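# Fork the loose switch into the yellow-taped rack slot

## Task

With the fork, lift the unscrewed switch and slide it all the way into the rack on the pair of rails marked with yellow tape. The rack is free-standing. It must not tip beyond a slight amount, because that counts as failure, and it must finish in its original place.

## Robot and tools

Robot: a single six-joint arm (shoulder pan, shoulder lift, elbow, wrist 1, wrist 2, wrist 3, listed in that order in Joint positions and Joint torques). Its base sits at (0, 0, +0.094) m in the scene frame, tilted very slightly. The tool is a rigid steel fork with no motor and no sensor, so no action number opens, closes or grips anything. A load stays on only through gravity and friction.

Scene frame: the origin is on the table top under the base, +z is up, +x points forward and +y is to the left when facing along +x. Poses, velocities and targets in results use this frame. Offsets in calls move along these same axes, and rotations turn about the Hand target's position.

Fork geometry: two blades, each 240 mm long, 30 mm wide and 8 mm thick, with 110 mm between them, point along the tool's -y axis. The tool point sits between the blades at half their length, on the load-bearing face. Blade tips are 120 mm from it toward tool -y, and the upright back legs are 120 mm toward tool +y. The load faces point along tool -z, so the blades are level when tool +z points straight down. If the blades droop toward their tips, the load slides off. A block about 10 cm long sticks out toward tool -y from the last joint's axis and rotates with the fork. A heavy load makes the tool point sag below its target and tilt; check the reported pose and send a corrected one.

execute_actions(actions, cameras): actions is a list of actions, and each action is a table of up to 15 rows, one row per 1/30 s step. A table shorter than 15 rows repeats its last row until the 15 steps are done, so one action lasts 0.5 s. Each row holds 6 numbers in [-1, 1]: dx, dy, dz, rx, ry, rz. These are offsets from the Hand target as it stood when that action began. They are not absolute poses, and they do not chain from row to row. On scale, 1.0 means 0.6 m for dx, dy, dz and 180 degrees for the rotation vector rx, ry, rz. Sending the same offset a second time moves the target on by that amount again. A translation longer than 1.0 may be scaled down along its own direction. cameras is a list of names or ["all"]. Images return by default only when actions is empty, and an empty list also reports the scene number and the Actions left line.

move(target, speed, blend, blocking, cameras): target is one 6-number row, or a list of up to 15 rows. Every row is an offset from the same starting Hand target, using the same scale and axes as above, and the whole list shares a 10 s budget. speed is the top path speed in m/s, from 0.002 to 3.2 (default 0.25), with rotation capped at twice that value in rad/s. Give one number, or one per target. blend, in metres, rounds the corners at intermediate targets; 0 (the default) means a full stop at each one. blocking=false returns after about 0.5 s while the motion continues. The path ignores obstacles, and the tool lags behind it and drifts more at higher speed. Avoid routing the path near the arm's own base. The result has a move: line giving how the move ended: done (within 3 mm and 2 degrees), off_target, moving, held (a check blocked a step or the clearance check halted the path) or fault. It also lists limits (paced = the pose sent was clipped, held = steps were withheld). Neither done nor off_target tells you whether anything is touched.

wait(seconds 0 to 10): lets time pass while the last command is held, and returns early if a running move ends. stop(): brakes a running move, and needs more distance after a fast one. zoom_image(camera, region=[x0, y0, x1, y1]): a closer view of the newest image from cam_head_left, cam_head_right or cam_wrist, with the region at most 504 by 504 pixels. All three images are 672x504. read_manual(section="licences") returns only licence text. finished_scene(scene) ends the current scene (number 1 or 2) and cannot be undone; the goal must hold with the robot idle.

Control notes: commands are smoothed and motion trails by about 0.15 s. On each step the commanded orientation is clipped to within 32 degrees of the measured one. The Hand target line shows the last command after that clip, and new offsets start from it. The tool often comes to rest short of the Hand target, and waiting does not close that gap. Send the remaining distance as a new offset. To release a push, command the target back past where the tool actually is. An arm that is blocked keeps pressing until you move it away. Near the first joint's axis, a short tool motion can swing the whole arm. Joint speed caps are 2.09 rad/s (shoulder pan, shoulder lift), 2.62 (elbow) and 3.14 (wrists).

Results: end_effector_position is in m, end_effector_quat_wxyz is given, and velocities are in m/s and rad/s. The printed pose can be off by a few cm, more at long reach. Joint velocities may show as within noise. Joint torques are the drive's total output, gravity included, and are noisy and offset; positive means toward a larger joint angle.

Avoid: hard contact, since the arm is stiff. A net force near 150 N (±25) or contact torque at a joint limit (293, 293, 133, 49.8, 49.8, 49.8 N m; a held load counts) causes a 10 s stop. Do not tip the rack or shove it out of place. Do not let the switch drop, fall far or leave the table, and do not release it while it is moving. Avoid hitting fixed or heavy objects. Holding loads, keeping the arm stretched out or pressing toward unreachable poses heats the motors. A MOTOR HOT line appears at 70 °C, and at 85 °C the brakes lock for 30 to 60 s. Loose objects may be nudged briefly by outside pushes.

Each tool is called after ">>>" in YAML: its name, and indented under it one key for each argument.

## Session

>>> execute_actions:
  actions: []

>>> zoom_image:
  camera: "cam_head_right"
  region: [240, 70, 500, 270]

>>> zoom_image:
  camera: "cam_head_left"
  region: [240, 70, 500, 270]

Scene clock: 0.00 s.
end_effector_position=(+0.3721, -0.1179, +0.2683) end_effector_quat_wxyz=(-0.171, +0.978, -0.115, +0.012)
Joint positions: [1.982 -1.736 2.436 -1.964 -1.402 0.575]
Joint velocities: within noise
Joint torques (N m): no reading
Hand target: +0.3721, -0.1179, +0.2683; -0.171, +0.978, -0.115, +0.012
camera_calibration:
cam_wrist: T_world_to_cam=[[0.971635, -0.232132, -0.0451733, -0.367249], [-0.231942, -0.972683, 0.00947392, -0.159603], [-0.0461385, 0.00127239, -0.998934, 0.379723], [0, 0, 0, 1]] pos_world=[0.337333, -0.240977, 0.364241]

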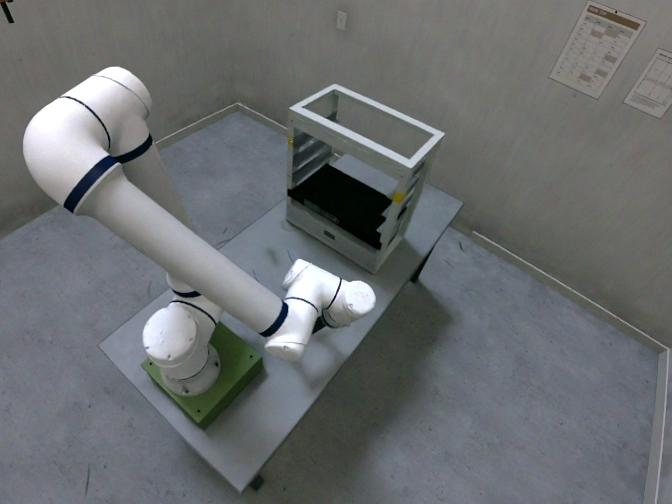

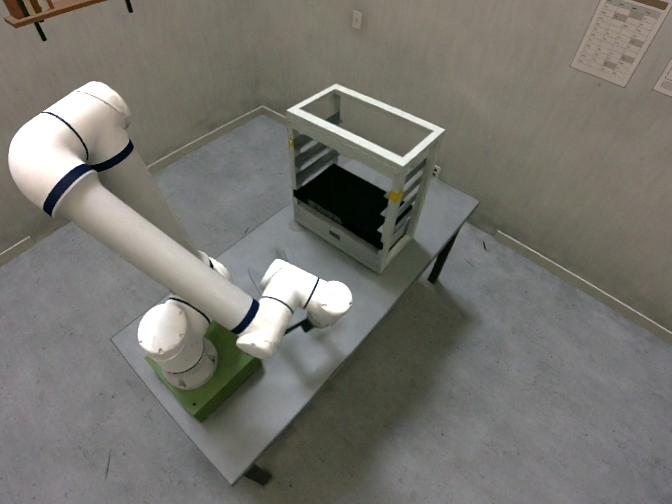

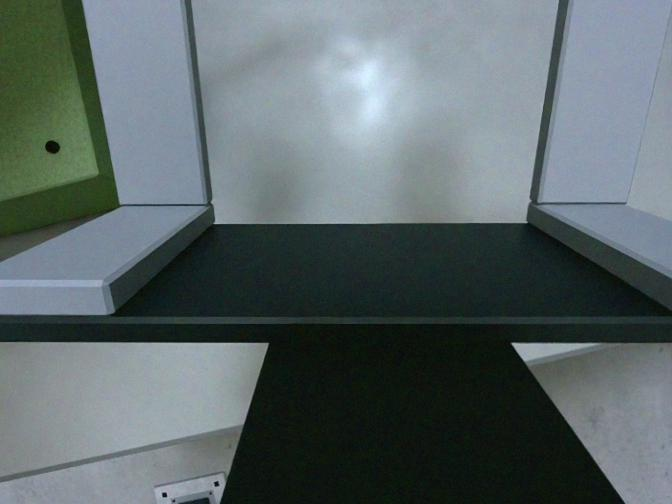

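Scaled by 1.938.

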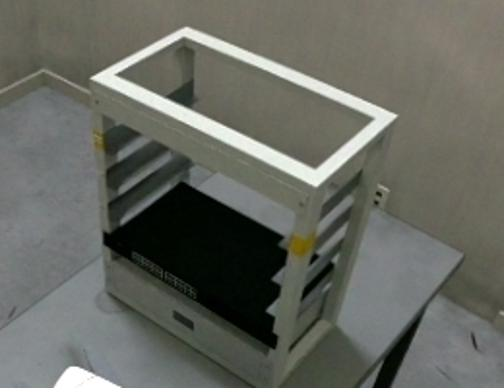

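Scaled by 1.938.

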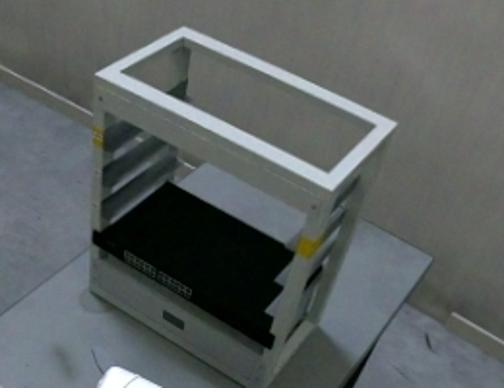

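>>> move:
  target: [0.4032, 0.5265, 0.0755, 0.2254, -0.2767, -0.3709]
  speed: 0.4
  cameras: ["all"]

>>> zoom_image:
  camera: "cam_wrist"
  region: [190, 0, 560, 220]

>>> move:
  target: [0.02, -0.56, 0.0, 0, 0, 0]
  speed: 0.5
  cameras: ["cam_wrist"]

>>> zoom_image:
  camera: "cam_wrist"
  region: [190, 0, 560, 220]

Scene clock: 32.10 s.
end_effector_position=(+0.4676, +0.0179, +0.2914) end_effector_quat_wxyz=(-0.329, +0.862, -0.319, +0.215)
Joint positions: [1.886 -1.964 2.807 -2.047 -0.84 0.841]
Joint torques (N m): [10.08 15.91 -70.45 -0.62 3.13 -2.21]
Hand target: +0.4676, +0.0179, +0.2914; -0.329, +0.862, -0.319, +0.215 (not the last commanded pose)
Off the commanded pose: 0.233 m, 53 deg.
move: held (a check stopped the path); limits=held
pose unreachable: on one or more control steps of this call, first in action 0 (counted from 0), an arm could not follow its commanded pose, so it was not sent that pose on those steps. It may still have moved: this result reports where it is.
cause: moving toward the commanded pose would bring two parts of the arm too close to each other (joints 3 (elbow) and 4 (wrist 1) lie between them).
camera_calibration:
cam_wrist: T_world_to_cam=[[0.713753, -0.687531, 0.133635, -0.350904], [-0.586598, -0.691054, -0.422311, 0.281113], [0.382701, 0.223036, -0.896546, 0.172661], [0, 0, 0, 1]] pos_world=[0.349281, -0.085502, 0.320409]

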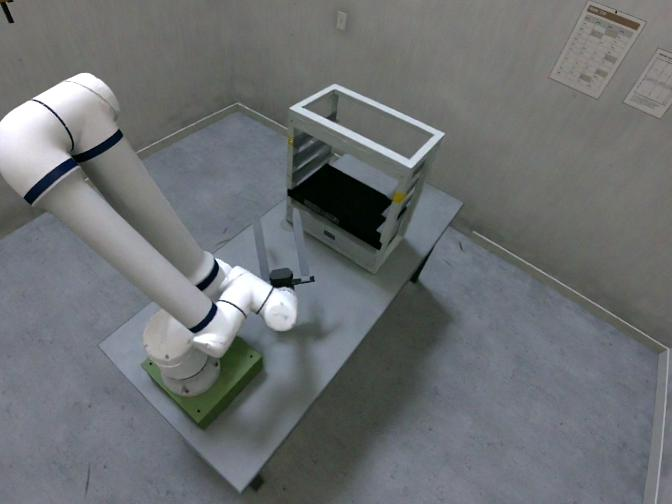

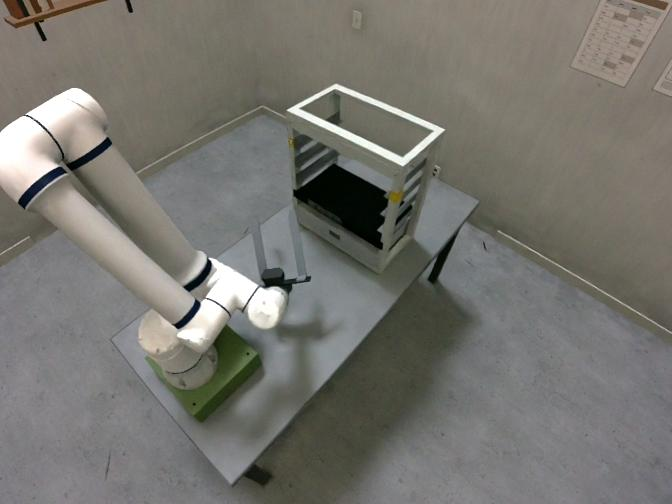

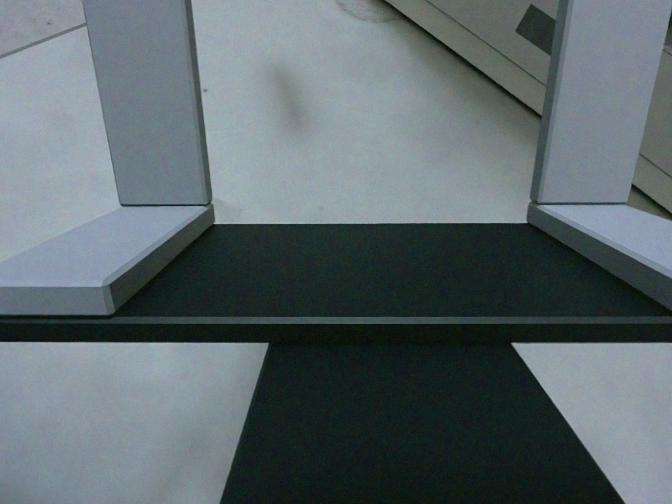

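Scaled by 1.362.

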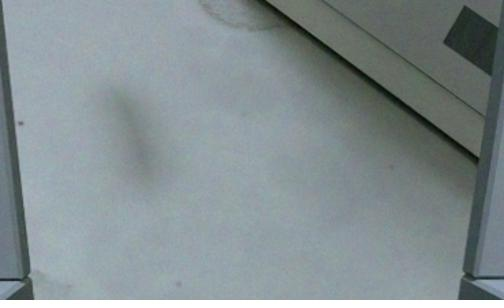

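Scene clock: 33.63 s.
end_effector_position=(+0.4795, -0.3180, +0.2914) end_effector_quat_wxyz=(-0.329, +0.862, -0.319, +0.215)
Joint positions: [1.75 -1.389 2.309 -2.019 -0.896 0.679]
Joint torques (N m): [10.82 -45.08 -64.39 0.61 6.32 3.74]
Hand target: +0.4796, -0.3181, +0.2914; -0.329, +0.862, -0.319, +0.215
Off the commanded pose: 0.000 m, 0 deg.
move: done
camera_calibration:
cam_wrist: T_world_to_cam=[[0.714032, -0.687256, 0.133557, -0.590299], [-0.58647, -0.691334, -0.42203, 0.055716], [0.382375, 0.223016, -0.89669, 0.243179], [0, 0, 0, 1]] pos_world=[0.361183, -0.421401, 0.320409]
Images, in order (width x height): cam_wrist 672x504.

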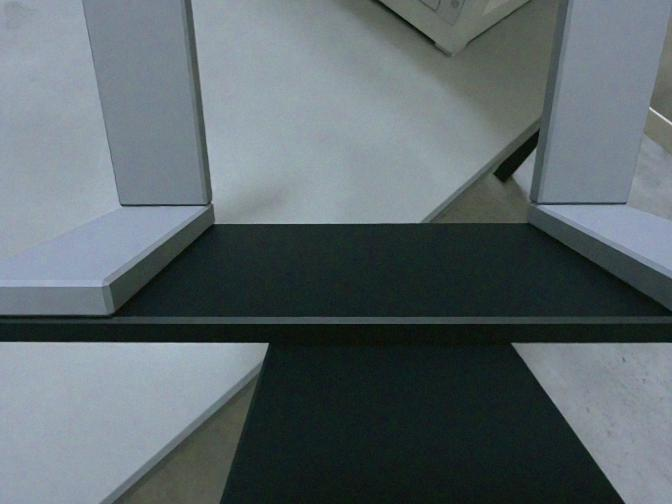

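Scaled by 1.362.

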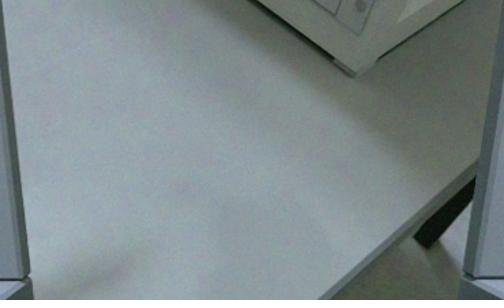

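>>> move:
  target: [0.244, 0.2767, 0.037, 0.1263, -0.1562, -0.2121]
  speed: 0.4
  cameras: ["cam_wrist"]

>>> zoom_image:
  camera: "cam_wrist"
  region: [190, 0, 560, 220]

Scene clock: 51.53 s.
end_effector_position=(+0.6242, -0.1517, +0.3144) end_effector_quat_wxyz=(-0.463, +0.600, -0.514, +0.402)
Joint positions: [2.1 -0.664 2.666 -4.454 -0.421 2.498]
Joint torques (N m): [-21.71 -79.89 36.18 -4.03 5.81 -2.26]
Hand target: +0.6242, -0.1518, +0.3144; -0.463, +0.601, -0.514, +0.402 (not the last commanded pose)
Off the commanded pose: 0.002 m, 7 deg.
move: held (a check stopped the path); limits=held
pose unreachable: on one or more control steps of this call, first in action 0 (counted from 0), an arm could not follow its commanded pose, so it was not sent that pose on those steps. It may still have moved: this result reports where it is.
cause: moving toward the commanded pose would bring two parts of the arm too close to each other (its base or mounting and another part of the arm, with joints 1 (shoulder pan) to 3 (elbow) between them, 17 mm apart when it was first held).
camera_calibration:
cam_wrist: T_world_to_cam=[[0.17153, -0.985106, -0.0120155, -0.243263], [-0.562166, -0.0878562, -0.822345, 0.467478], [0.809041, 0.147812, -0.568863, -0.209297], [0, 0, 0, 1]] pos_world=[0.473857, -0.167632, 0.262444]
Images, in order (width x height): cam_wrist 672x504.

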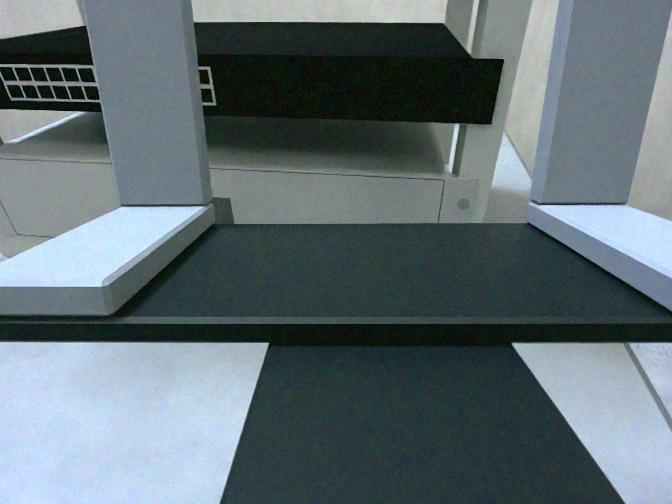

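Scaled by 1.362.

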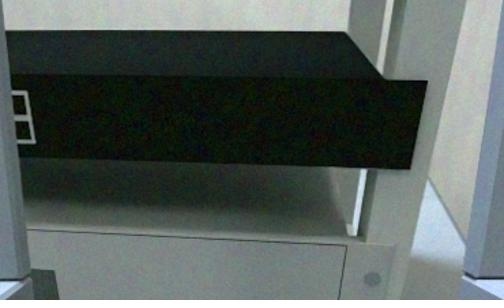

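>>> move:
  target:
    - [0.06, 0.17, 0.309, 0.005, -0.0245, -0.0309]
    - [-0.0403, 0.5947, 0.3827, 0.005, -0.0245, -0.0309]
  speed: [0.4, 0.4]
  blend: [0.08, 0]
  cameras: ["cam_wrist"]

>>> zoom_image:
  camera: "cam_wrist"
  region: [190, 0, 560, 220]

>>> move:
  target: [0, -0.58, 0, 0, 0, 0]
  speed: 0.5
  cameras: ["cam_wrist"]

>>> zoom_image:
  camera: "cam_wrist"
  region: [190, 0, 560, 220]

Scene clock: 94.10 s.
end_effector_position=(+0.6000, +0.2050, +0.5440) end_effector_quat_wxyz=(-0.467, +0.555, -0.527, +0.442)
Joint positions: [3.217 -1.34 2.68 -4.295 -1.546 3.145]
Joint torques (N m): [7.93 -61.76 -43.42 -6.94 -2.46 3.42]
Hand target: +0.6000, +0.2050, +0.5440; -0.467, +0.555, -0.527, +0.443
Off the commanded pose: 0.000 m, 0 deg.
move: done
camera_calibration:
cam_wrist: T_world_to_cam=[[0.0767617, -0.996888, -0.0179516, 0.177604], [-0.502798, -0.0231558, -0.864094, 0.647932], [0.860989, 0.0753553, -0.503011, -0.164045], [0, 0, 0, 1]] pos_world=[0.453387, 0.204417, 0.480546]
Images, in order (width x height): cam_wrist 672x504.

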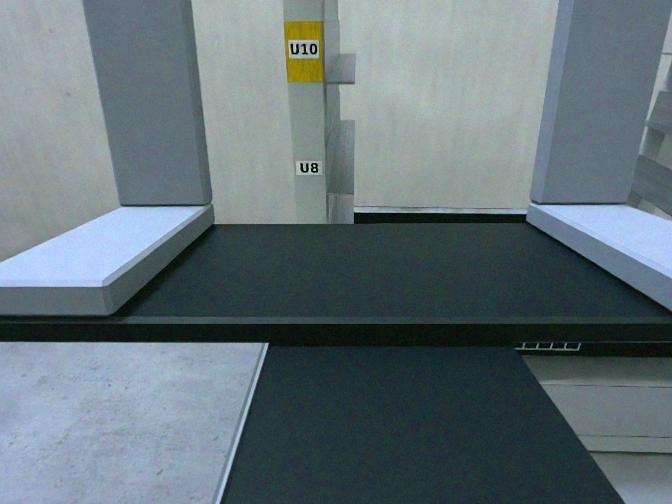

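Scaled by 1.362.

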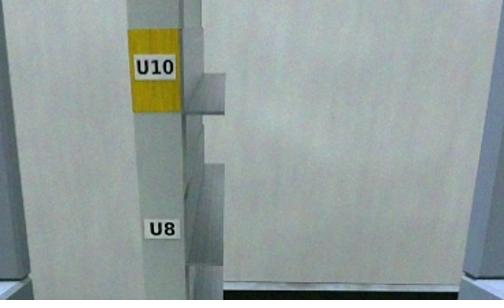

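Scene clock: 95.93 s.
end_effector_position=(+0.6001, -0.1430, +0.5441) end_effector_quat_wxyz=(-0.467, +0.555, -0.527, +0.443)
Joint positions: [2.108 -1.398 2.748 -4.074 -0.473 2.773]
Joint torques (N m): [-20.51 -50.92 -17.92 -3.04 4.36 -2.29]
Hand target: +0.6000, -0.1430, +0.5440; -0.467, +0.555, -0.527, +0.443
Off the commanded pose: 0.000 m, 0 deg.
move: done
camera_calibration:
cam_wrist: T_world_to_cam=[[0.0765438, -0.996905, -0.017913, -0.169236], [-0.502498, -0.0230527, -0.864271, 0.639751], [0.861184, 0.0751558, -0.502707, -0.138134], [0, 0, 0, 1]] pos_world=[0.453386, -0.143583, 0.480446]
Images, in order (width x height): cam_wrist 672x504.

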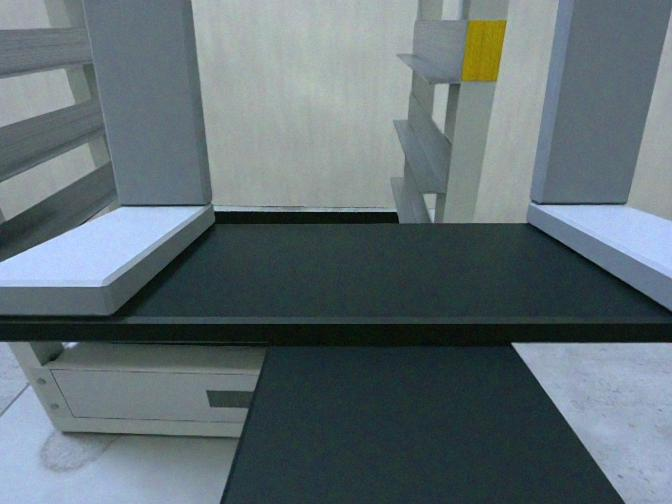

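Scaled by 1.362.

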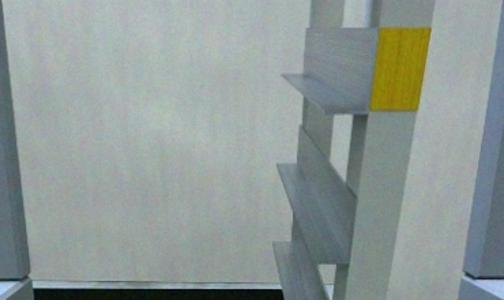

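>>> move:
  target:
    - [0.0133, 0.2433, -0.323, -0.021, 0.4378, -0.0023]
    - [0.0133, 0.2433, -0.6567, -0.021, 0.4378, -0.0023]
  speed: [0.45, 0.3]
  blend: [0.05, 0]
  cameras: ["all"]

>>> zoom_image:
  camera: "cam_head_right"
  region: [240, 70, 460, 290]

>>> zoom_image:
  camera: "cam_head_left"
  region: [240, 70, 460, 290]

Scene clock: 150.20 s.
end_effector_position=(+0.6080, +0.0030, +0.1501) end_effector_quat_wxyz=(-0.007, +0.722, -0.692, +0.007)
Joint positions: [2.776 -1.616 2.567 -2.525 -1.56 2.687]
Joint torques (N m): [8.56 -21.45 -45.01 -10.27 2.2 3.48]
Hand target: +0.6080, +0.0030, +0.1500; -0.007, +0.722, -0.692, +0.007
Off the commanded pose: 0.000 m, 0 deg.
move: done
camera_calibration:
cam_wrist: T_world_to_cam=[[0.0306887, -0.99915, -0.027507, -0.00201321], [-0.944074, -0.0380142, 0.327536, 0.396306], [-0.328303, 0.015917, -0.944438, 0.435657], [0, 0, 0, 1]] pos_world=[0.517232, 0.00611942, 0.281591]

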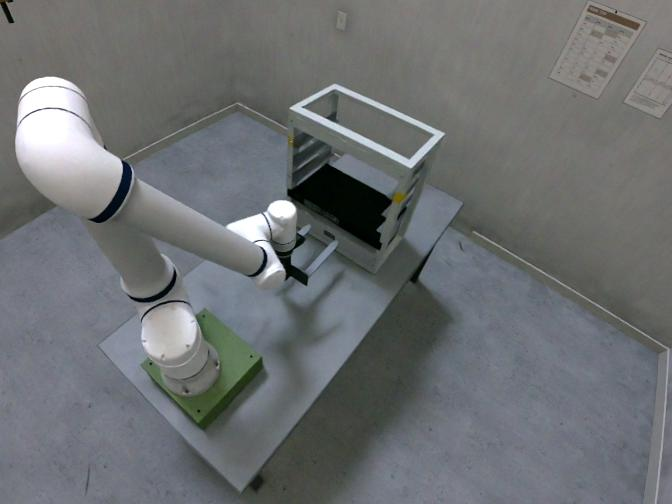

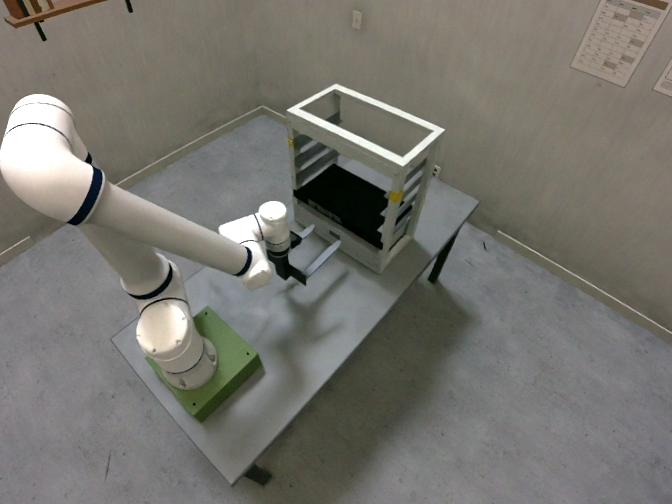

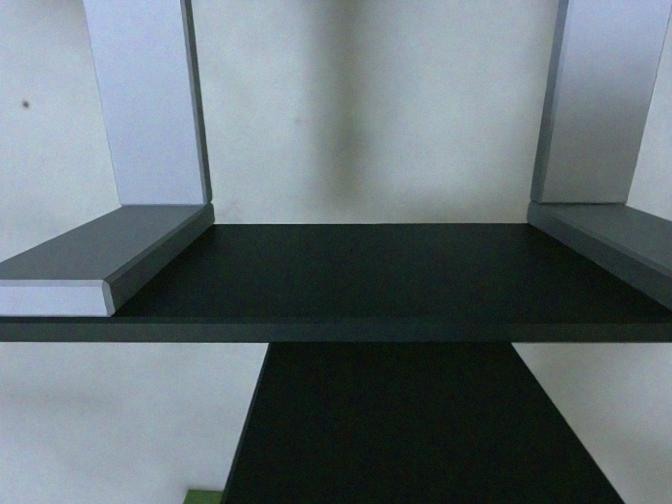

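Scaled by 2.291.

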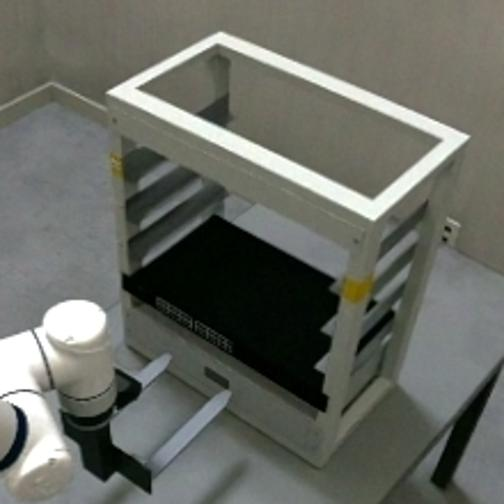

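Scaled by 2.291.

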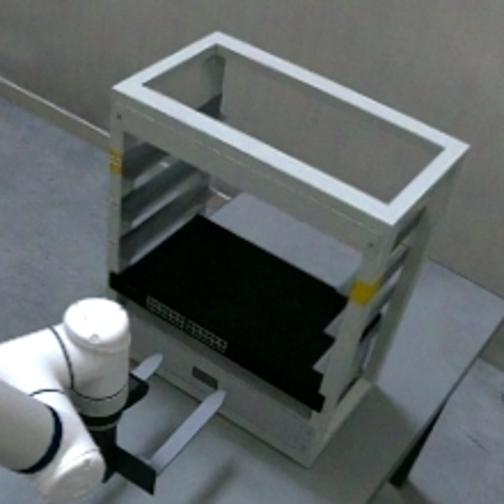

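>>> move:
  target: [0.4417, 0.0195, 0.0, 0, 0, 0]
  speed: 0.25
  cameras: ["all"]

>>> zoom_image:
  camera: "cam_wrist"
  region: [190, 0, 560, 220]

>>> zoom_image:
  camera: "cam_head_left"
  region: [240, 70, 460, 290]

Scene clock: 161.57 s.
end_effector_position=(+0.8728, +0.0147, +0.1500) end_effector_quat_wxyz=(-0.007, +0.722, -0.692, +0.007)
Joint positions: [2.947 -1.223 2.082 -2.435 -1.561 2.858]
Joint torques (N m): [8.79 -70.76 -75.12 -5.63 -1.73 3.44]
Hand target: +0.8730, +0.0147, +0.1500; -0.007, +0.722, -0.692, +0.007
Off the commanded pose: 0.000 m, 0 deg.
move: done
camera_calibration:
cam_wrist: T_world_to_cam=[[0.030691, -0.99915, -0.027504, 0.00154783], [-0.944105, -0.0380139, 0.327447, 0.646791], [-0.328214, 0.015917, -0.944469, 0.522344], [0, 0, 0, 1]] pos_world=[0.782032, 0.0178194, 0.281591]

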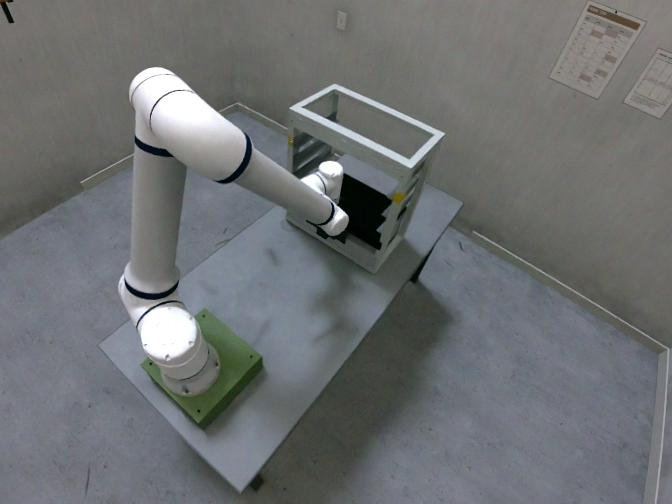

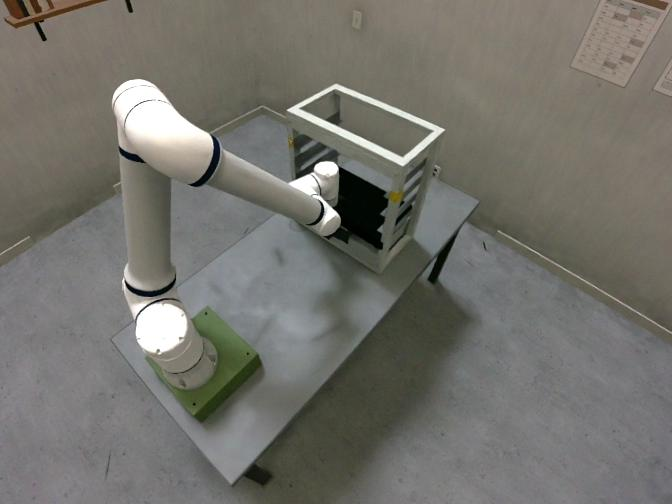

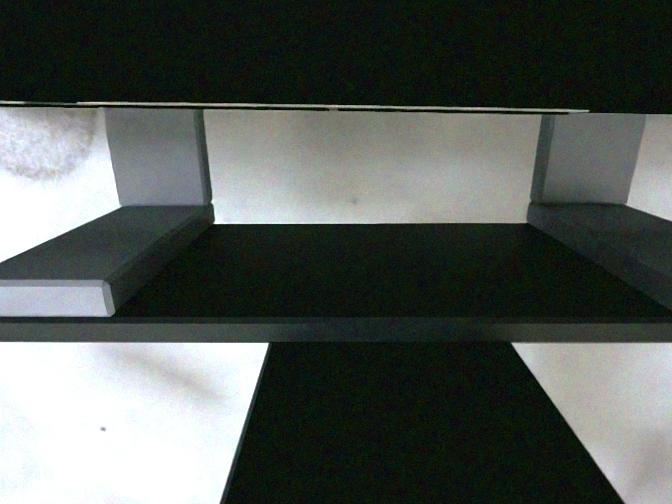

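Scaled by 1.362.

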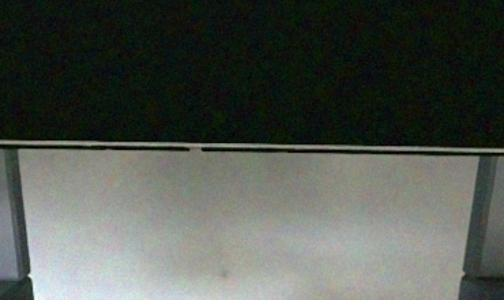

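Scaled by 2.291.

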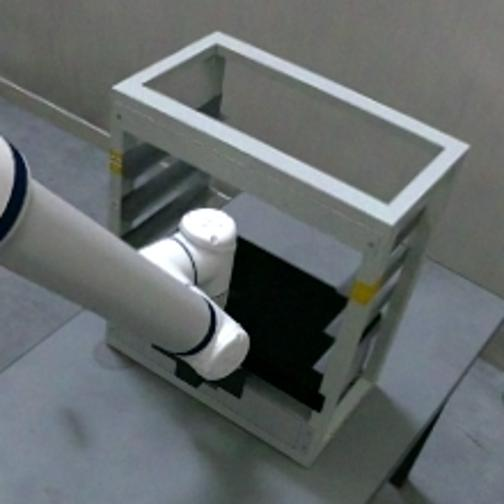

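>>> move:
  target:
    - [0, 0, 0, 0, 0, -0.00483]
    - [0, 0, 0.05, 0, 0, -0.00483]
  speed: [0.1, 0.04]
  cameras: ["cam_wrist", "cam_head_left"]

>>> zoom_image:
  camera: "cam_wrist"
  region: [190, 0, 560, 220]

>>> zoom_image:
  camera: "cam_head_left"
  region: [240, 70, 460, 290]

Scene clock: 190.17 s.
end_effector_position=(+0.8730, +0.0148, +0.1798) end_effector_quat_wxyz=(-0.007, +0.717, -0.697, +0.007)
Joint positions: [2.951 -1.264 2.066 -2.378 -1.561 2.876]
Joint torques (N m): [-11.26 -132.62 -113.55 -17.87 3.54 -0.86]
Hand target: +0.8730, +0.0147, +0.1800; -0.007, +0.717, -0.697, +0.007
Off the commanded pose: 0.000 m, 0 deg.
move: done
camera_calibration:
cam_wrist: T_world_to_cam=[[0.0155135, -0.999502, -0.0274813, 0.0157128], [-0.94455, -0.0236655, 0.327514, 0.637386], [-0.328001, 0.0208766, -0.944447, 0.550282], [0, 0, 0, 1]] pos_world=[0.782293, 0.019301, 0.311391]
Images, in order (width x height): cam_head_left 672x504, cam_wrist 672x504.

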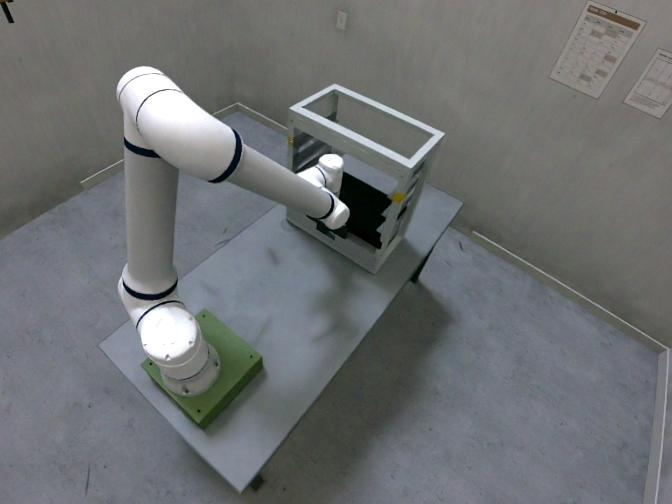

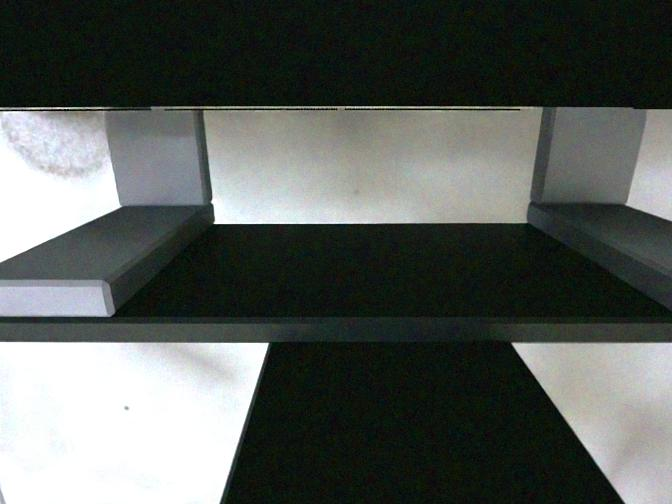

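Scaled by 1.362.

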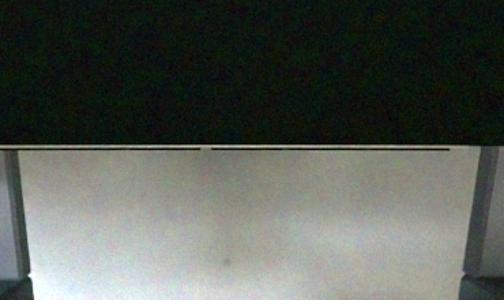

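Scaled by 2.291.

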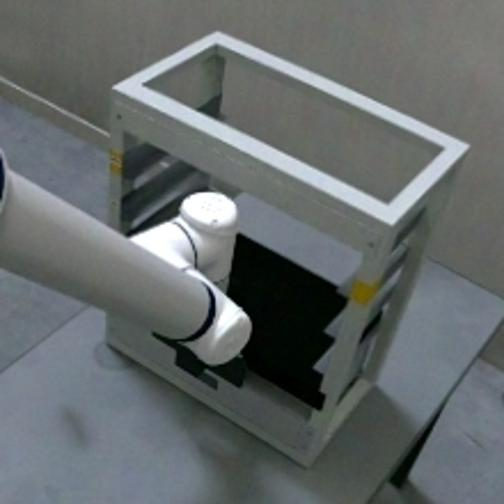

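>>> move:
  target:
    - [-0.5415, -0.0154, 0.0, 0, 0, 0]
    - [-0.5415, -0.0154, 0.4445, 0, 0, 0]
  speed: [0.2, 0.2]
  cameras: ["all"]

>>> zoom_image:
  camera: "cam_head_right"
  region: [240, 70, 460, 290]

>>> zoom_image:
  camera: "cam_head_left"
  region: [240, 70, 460, 290]

Scene clock: 202.20 s.
end_effector_position=(+0.5481, +0.0055, +0.4465) end_effector_quat_wxyz=(-0.007, +0.717, -0.697, +0.007)
Joint positions: [2.722 -2.125 2.259 -1.708 -1.56 2.647]
Joint torques (N m): [-21.9 -43.71 -143.44 -17.33 1.88 -2.37]
Hand target: +0.5481, +0.0055, +0.4467; -0.007, +0.717, -0.697, +0.007
Off the commanded pose: 0.000 m, 0 deg.
move: done
camera_calibration:
cam_wrist: T_world_to_cam=[[0.0155153, -0.999502, -0.0274798, 0.0187853], [-0.944581, -0.0236648, 0.327424, 0.243], [-0.327912, 0.0208768, -0.944478, 0.69577], [0, 0, 0, 1]] pos_world=[0.457392, 0.010001, 0.578091]

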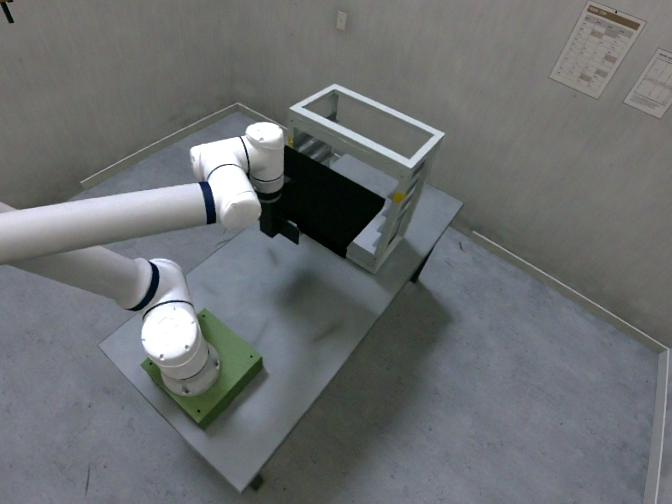

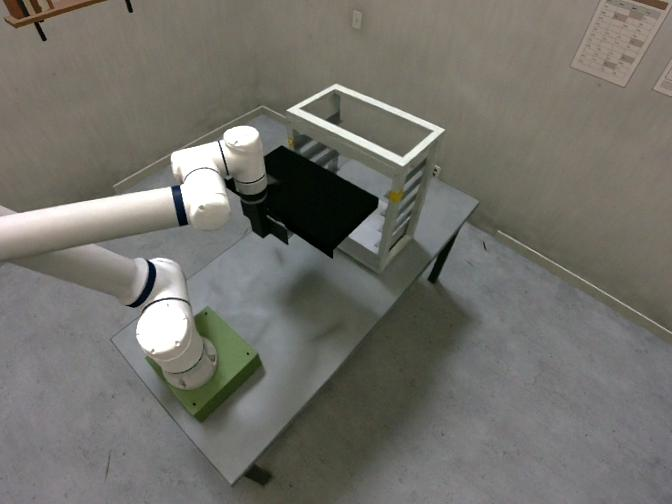

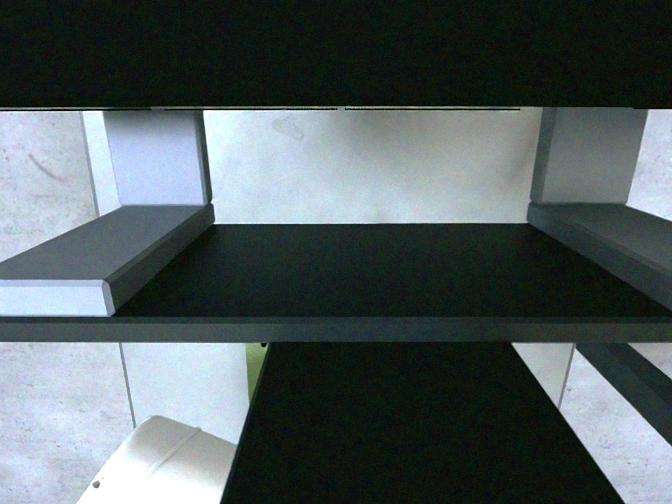

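Scaled by 2.291.

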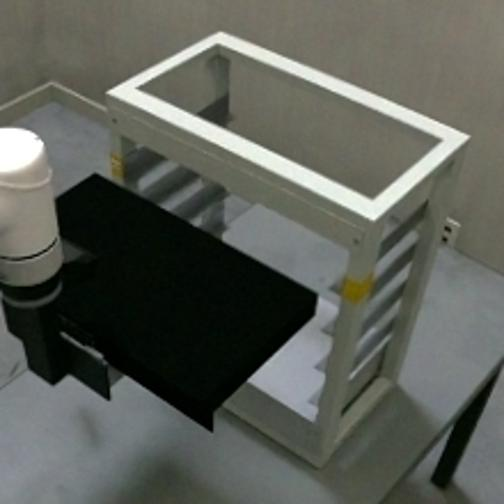

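Scaled by 2.291.

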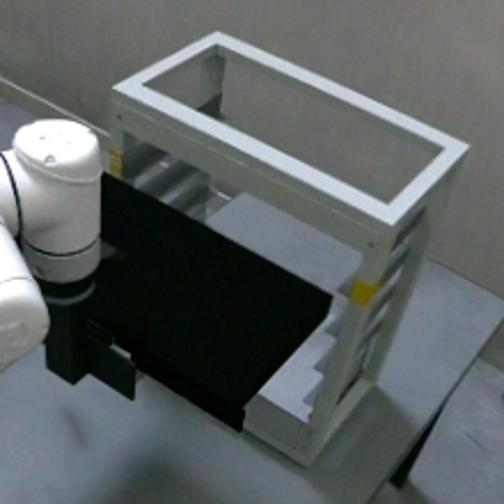

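>>> move:
  target:
    - [0.0, 0.0, 0.007, 0, 0, 0]
    - [0.4565, 0.013, 0.007, 0, 0, 0]
  speed: [0.05, 0.15]
  blend: [0.004, 0]
  cameras: ["all"]

>>> zoom_image:
  camera: "cam_head_right"
  region: [240, 70, 460, 290]

>>> zoom_image:
  camera: "cam_head_left"
  region: [240, 70, 460, 290]

Scene clock: 216.87 s.
end_effector_position=(+0.8218, +0.0133, +0.4509) end_effector_quat_wxyz=(-0.007, +0.717, -0.697, +0.007)
Joint positions: [2.928 -1.591 1.889 -1.874 -1.561 2.854]
Joint torques (N m): [8.14 -79.15 -140.37 -22.28 0.14 3.54]
Hand target: +0.8220, +0.0133, +0.4509; -0.007, +0.717, -0.697, +0.007
Off the commanded pose: 0.000 m, 0 deg.
move: done; blend cut to 0.0021 m at target 1
camera_calibration:
cam_wrist: T_world_to_cam=[[0.0155153, -0.999502, -0.0274798, 0.0224558], [-0.944581, -0.0236648, 0.327424, 0.500275], [-0.327912, 0.0208768, -0.944478, 0.789512], [0, 0, 0, 1]] pos_world=[0.731092, 0.017801, 0.582491]

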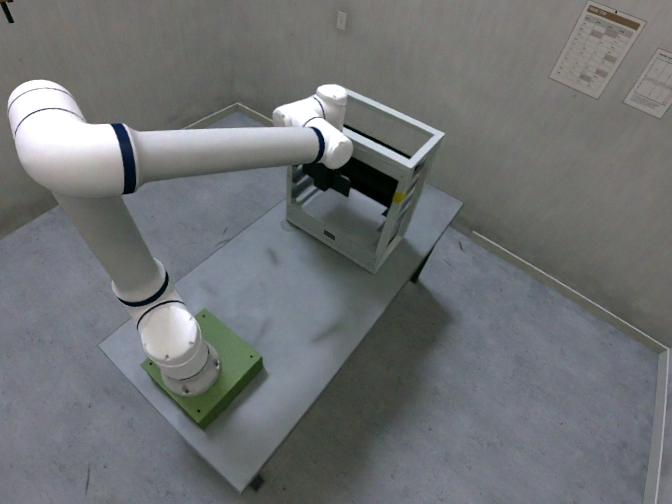

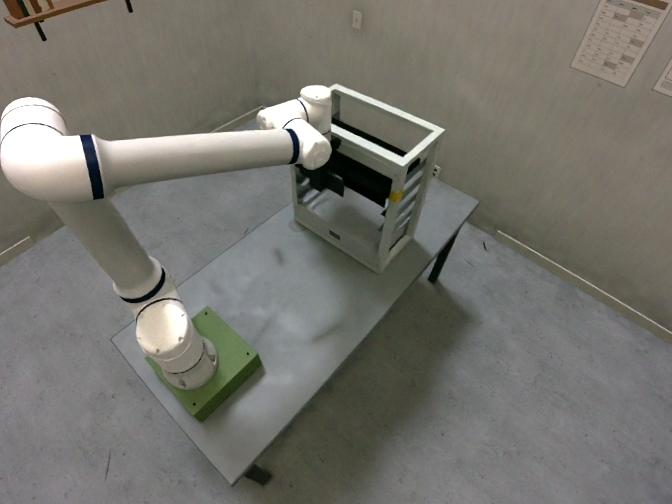

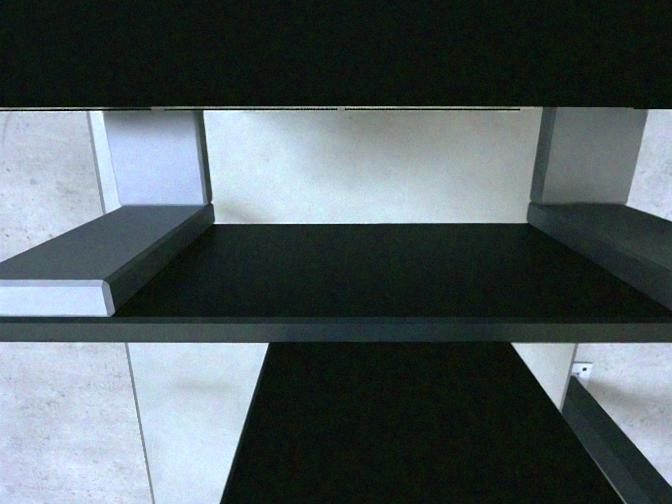

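Scaled by 2.291.

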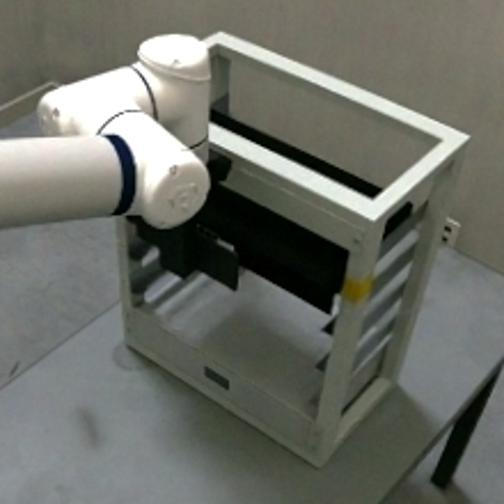

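Scaled by 2.291.

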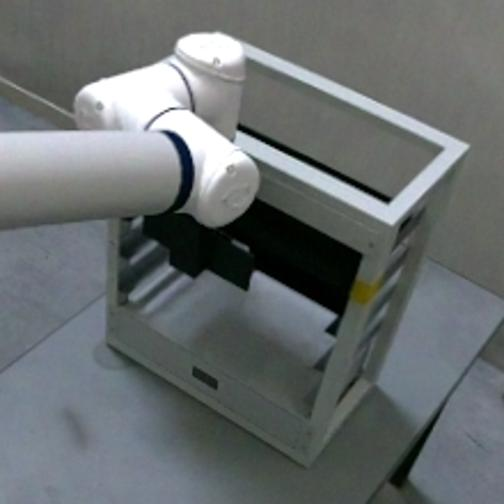

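>>> move:
  target:
    - [0, 0, -0.0633, 0, 0, 0]
    - [-0.085, -0.0024, -0.0633, 0, 0, 0]
    - [-0.085, -0.0024, -0.0083, 0, 0, 0]
    - [0.0083, 0.0002, -0.0083, 0, 0, 0]
  speed: [0.04, 0.15, 0.04, 0.06]
  cameras: ["all"]

>>> zoom_image:
  camera: "cam_head_right"
  region: [240, 70, 460, 290]

>>> zoom_image:
  camera: "cam_head_left"
  region: [240, 70, 460, 290]

Scene clock: 231.73 s.
end_effector_position=(+0.8268, +0.0134, +0.4459) end_effector_quat_wxyz=(-0.007, +0.717, -0.697, +0.007)
Joint positions: [2.931 -1.58 1.887 -1.883 -1.561 2.856]
Joint torques (N m): [9.1 -83.98 -149.71 -25.02 1.18 3.73]
Hand target: +0.8270, +0.0134, +0.4459; -0.007, +0.717, -0.697, +0.007
Off the commanded pose: 0.000 m, 0 deg.
move: done
camera_calibration:
cam_wrist: T_world_to_cam=[[0.0155135, -0.999502, -0.0274813, 0.022343], [-0.94455, -0.0236655, 0.327514, 0.506563], [-0.328001, 0.0208766, -0.944447, 0.786475], [0, 0, 0, 1]] pos_world=[0.736093, 0.017901, 0.577491]

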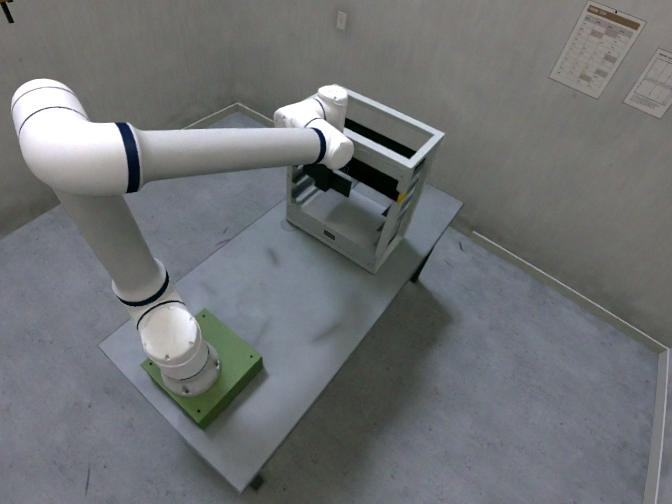

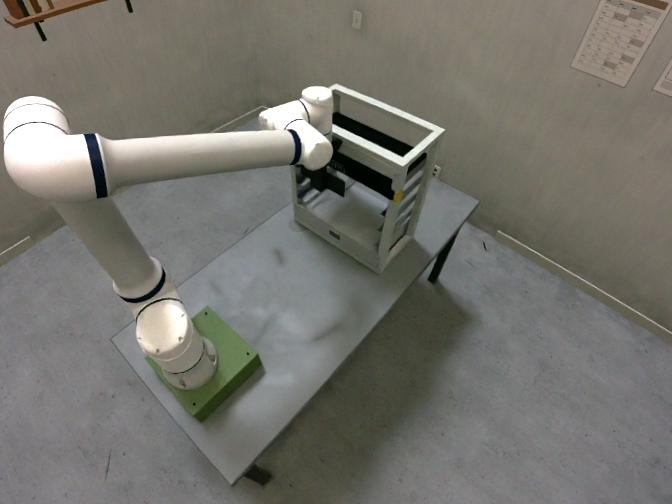

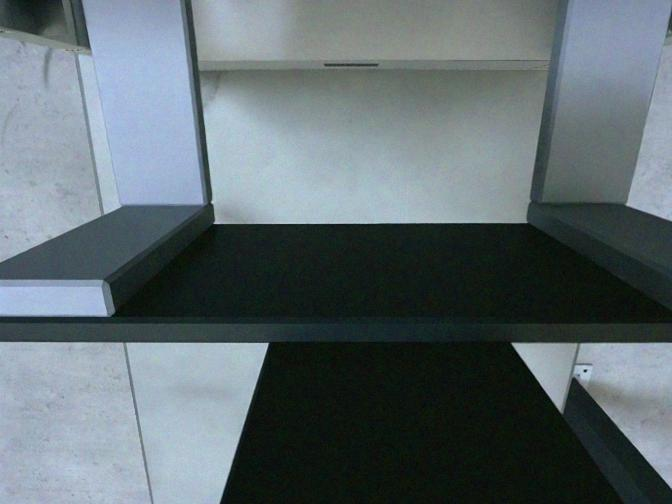

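Scaled by 2.291.

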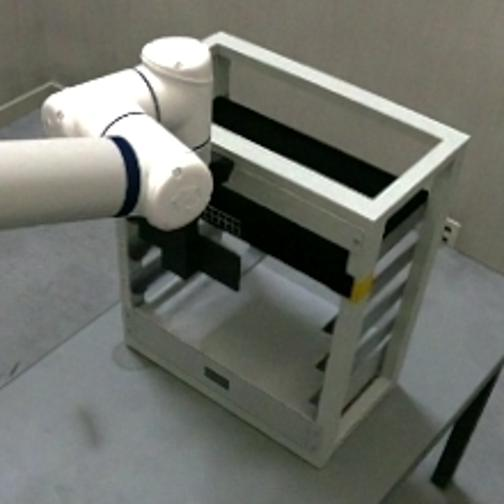

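Scaled by 2.291.

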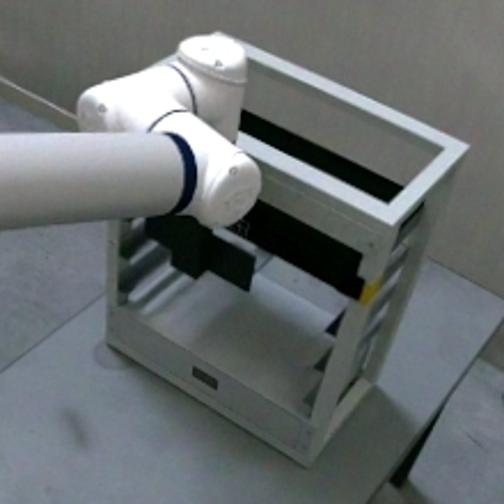

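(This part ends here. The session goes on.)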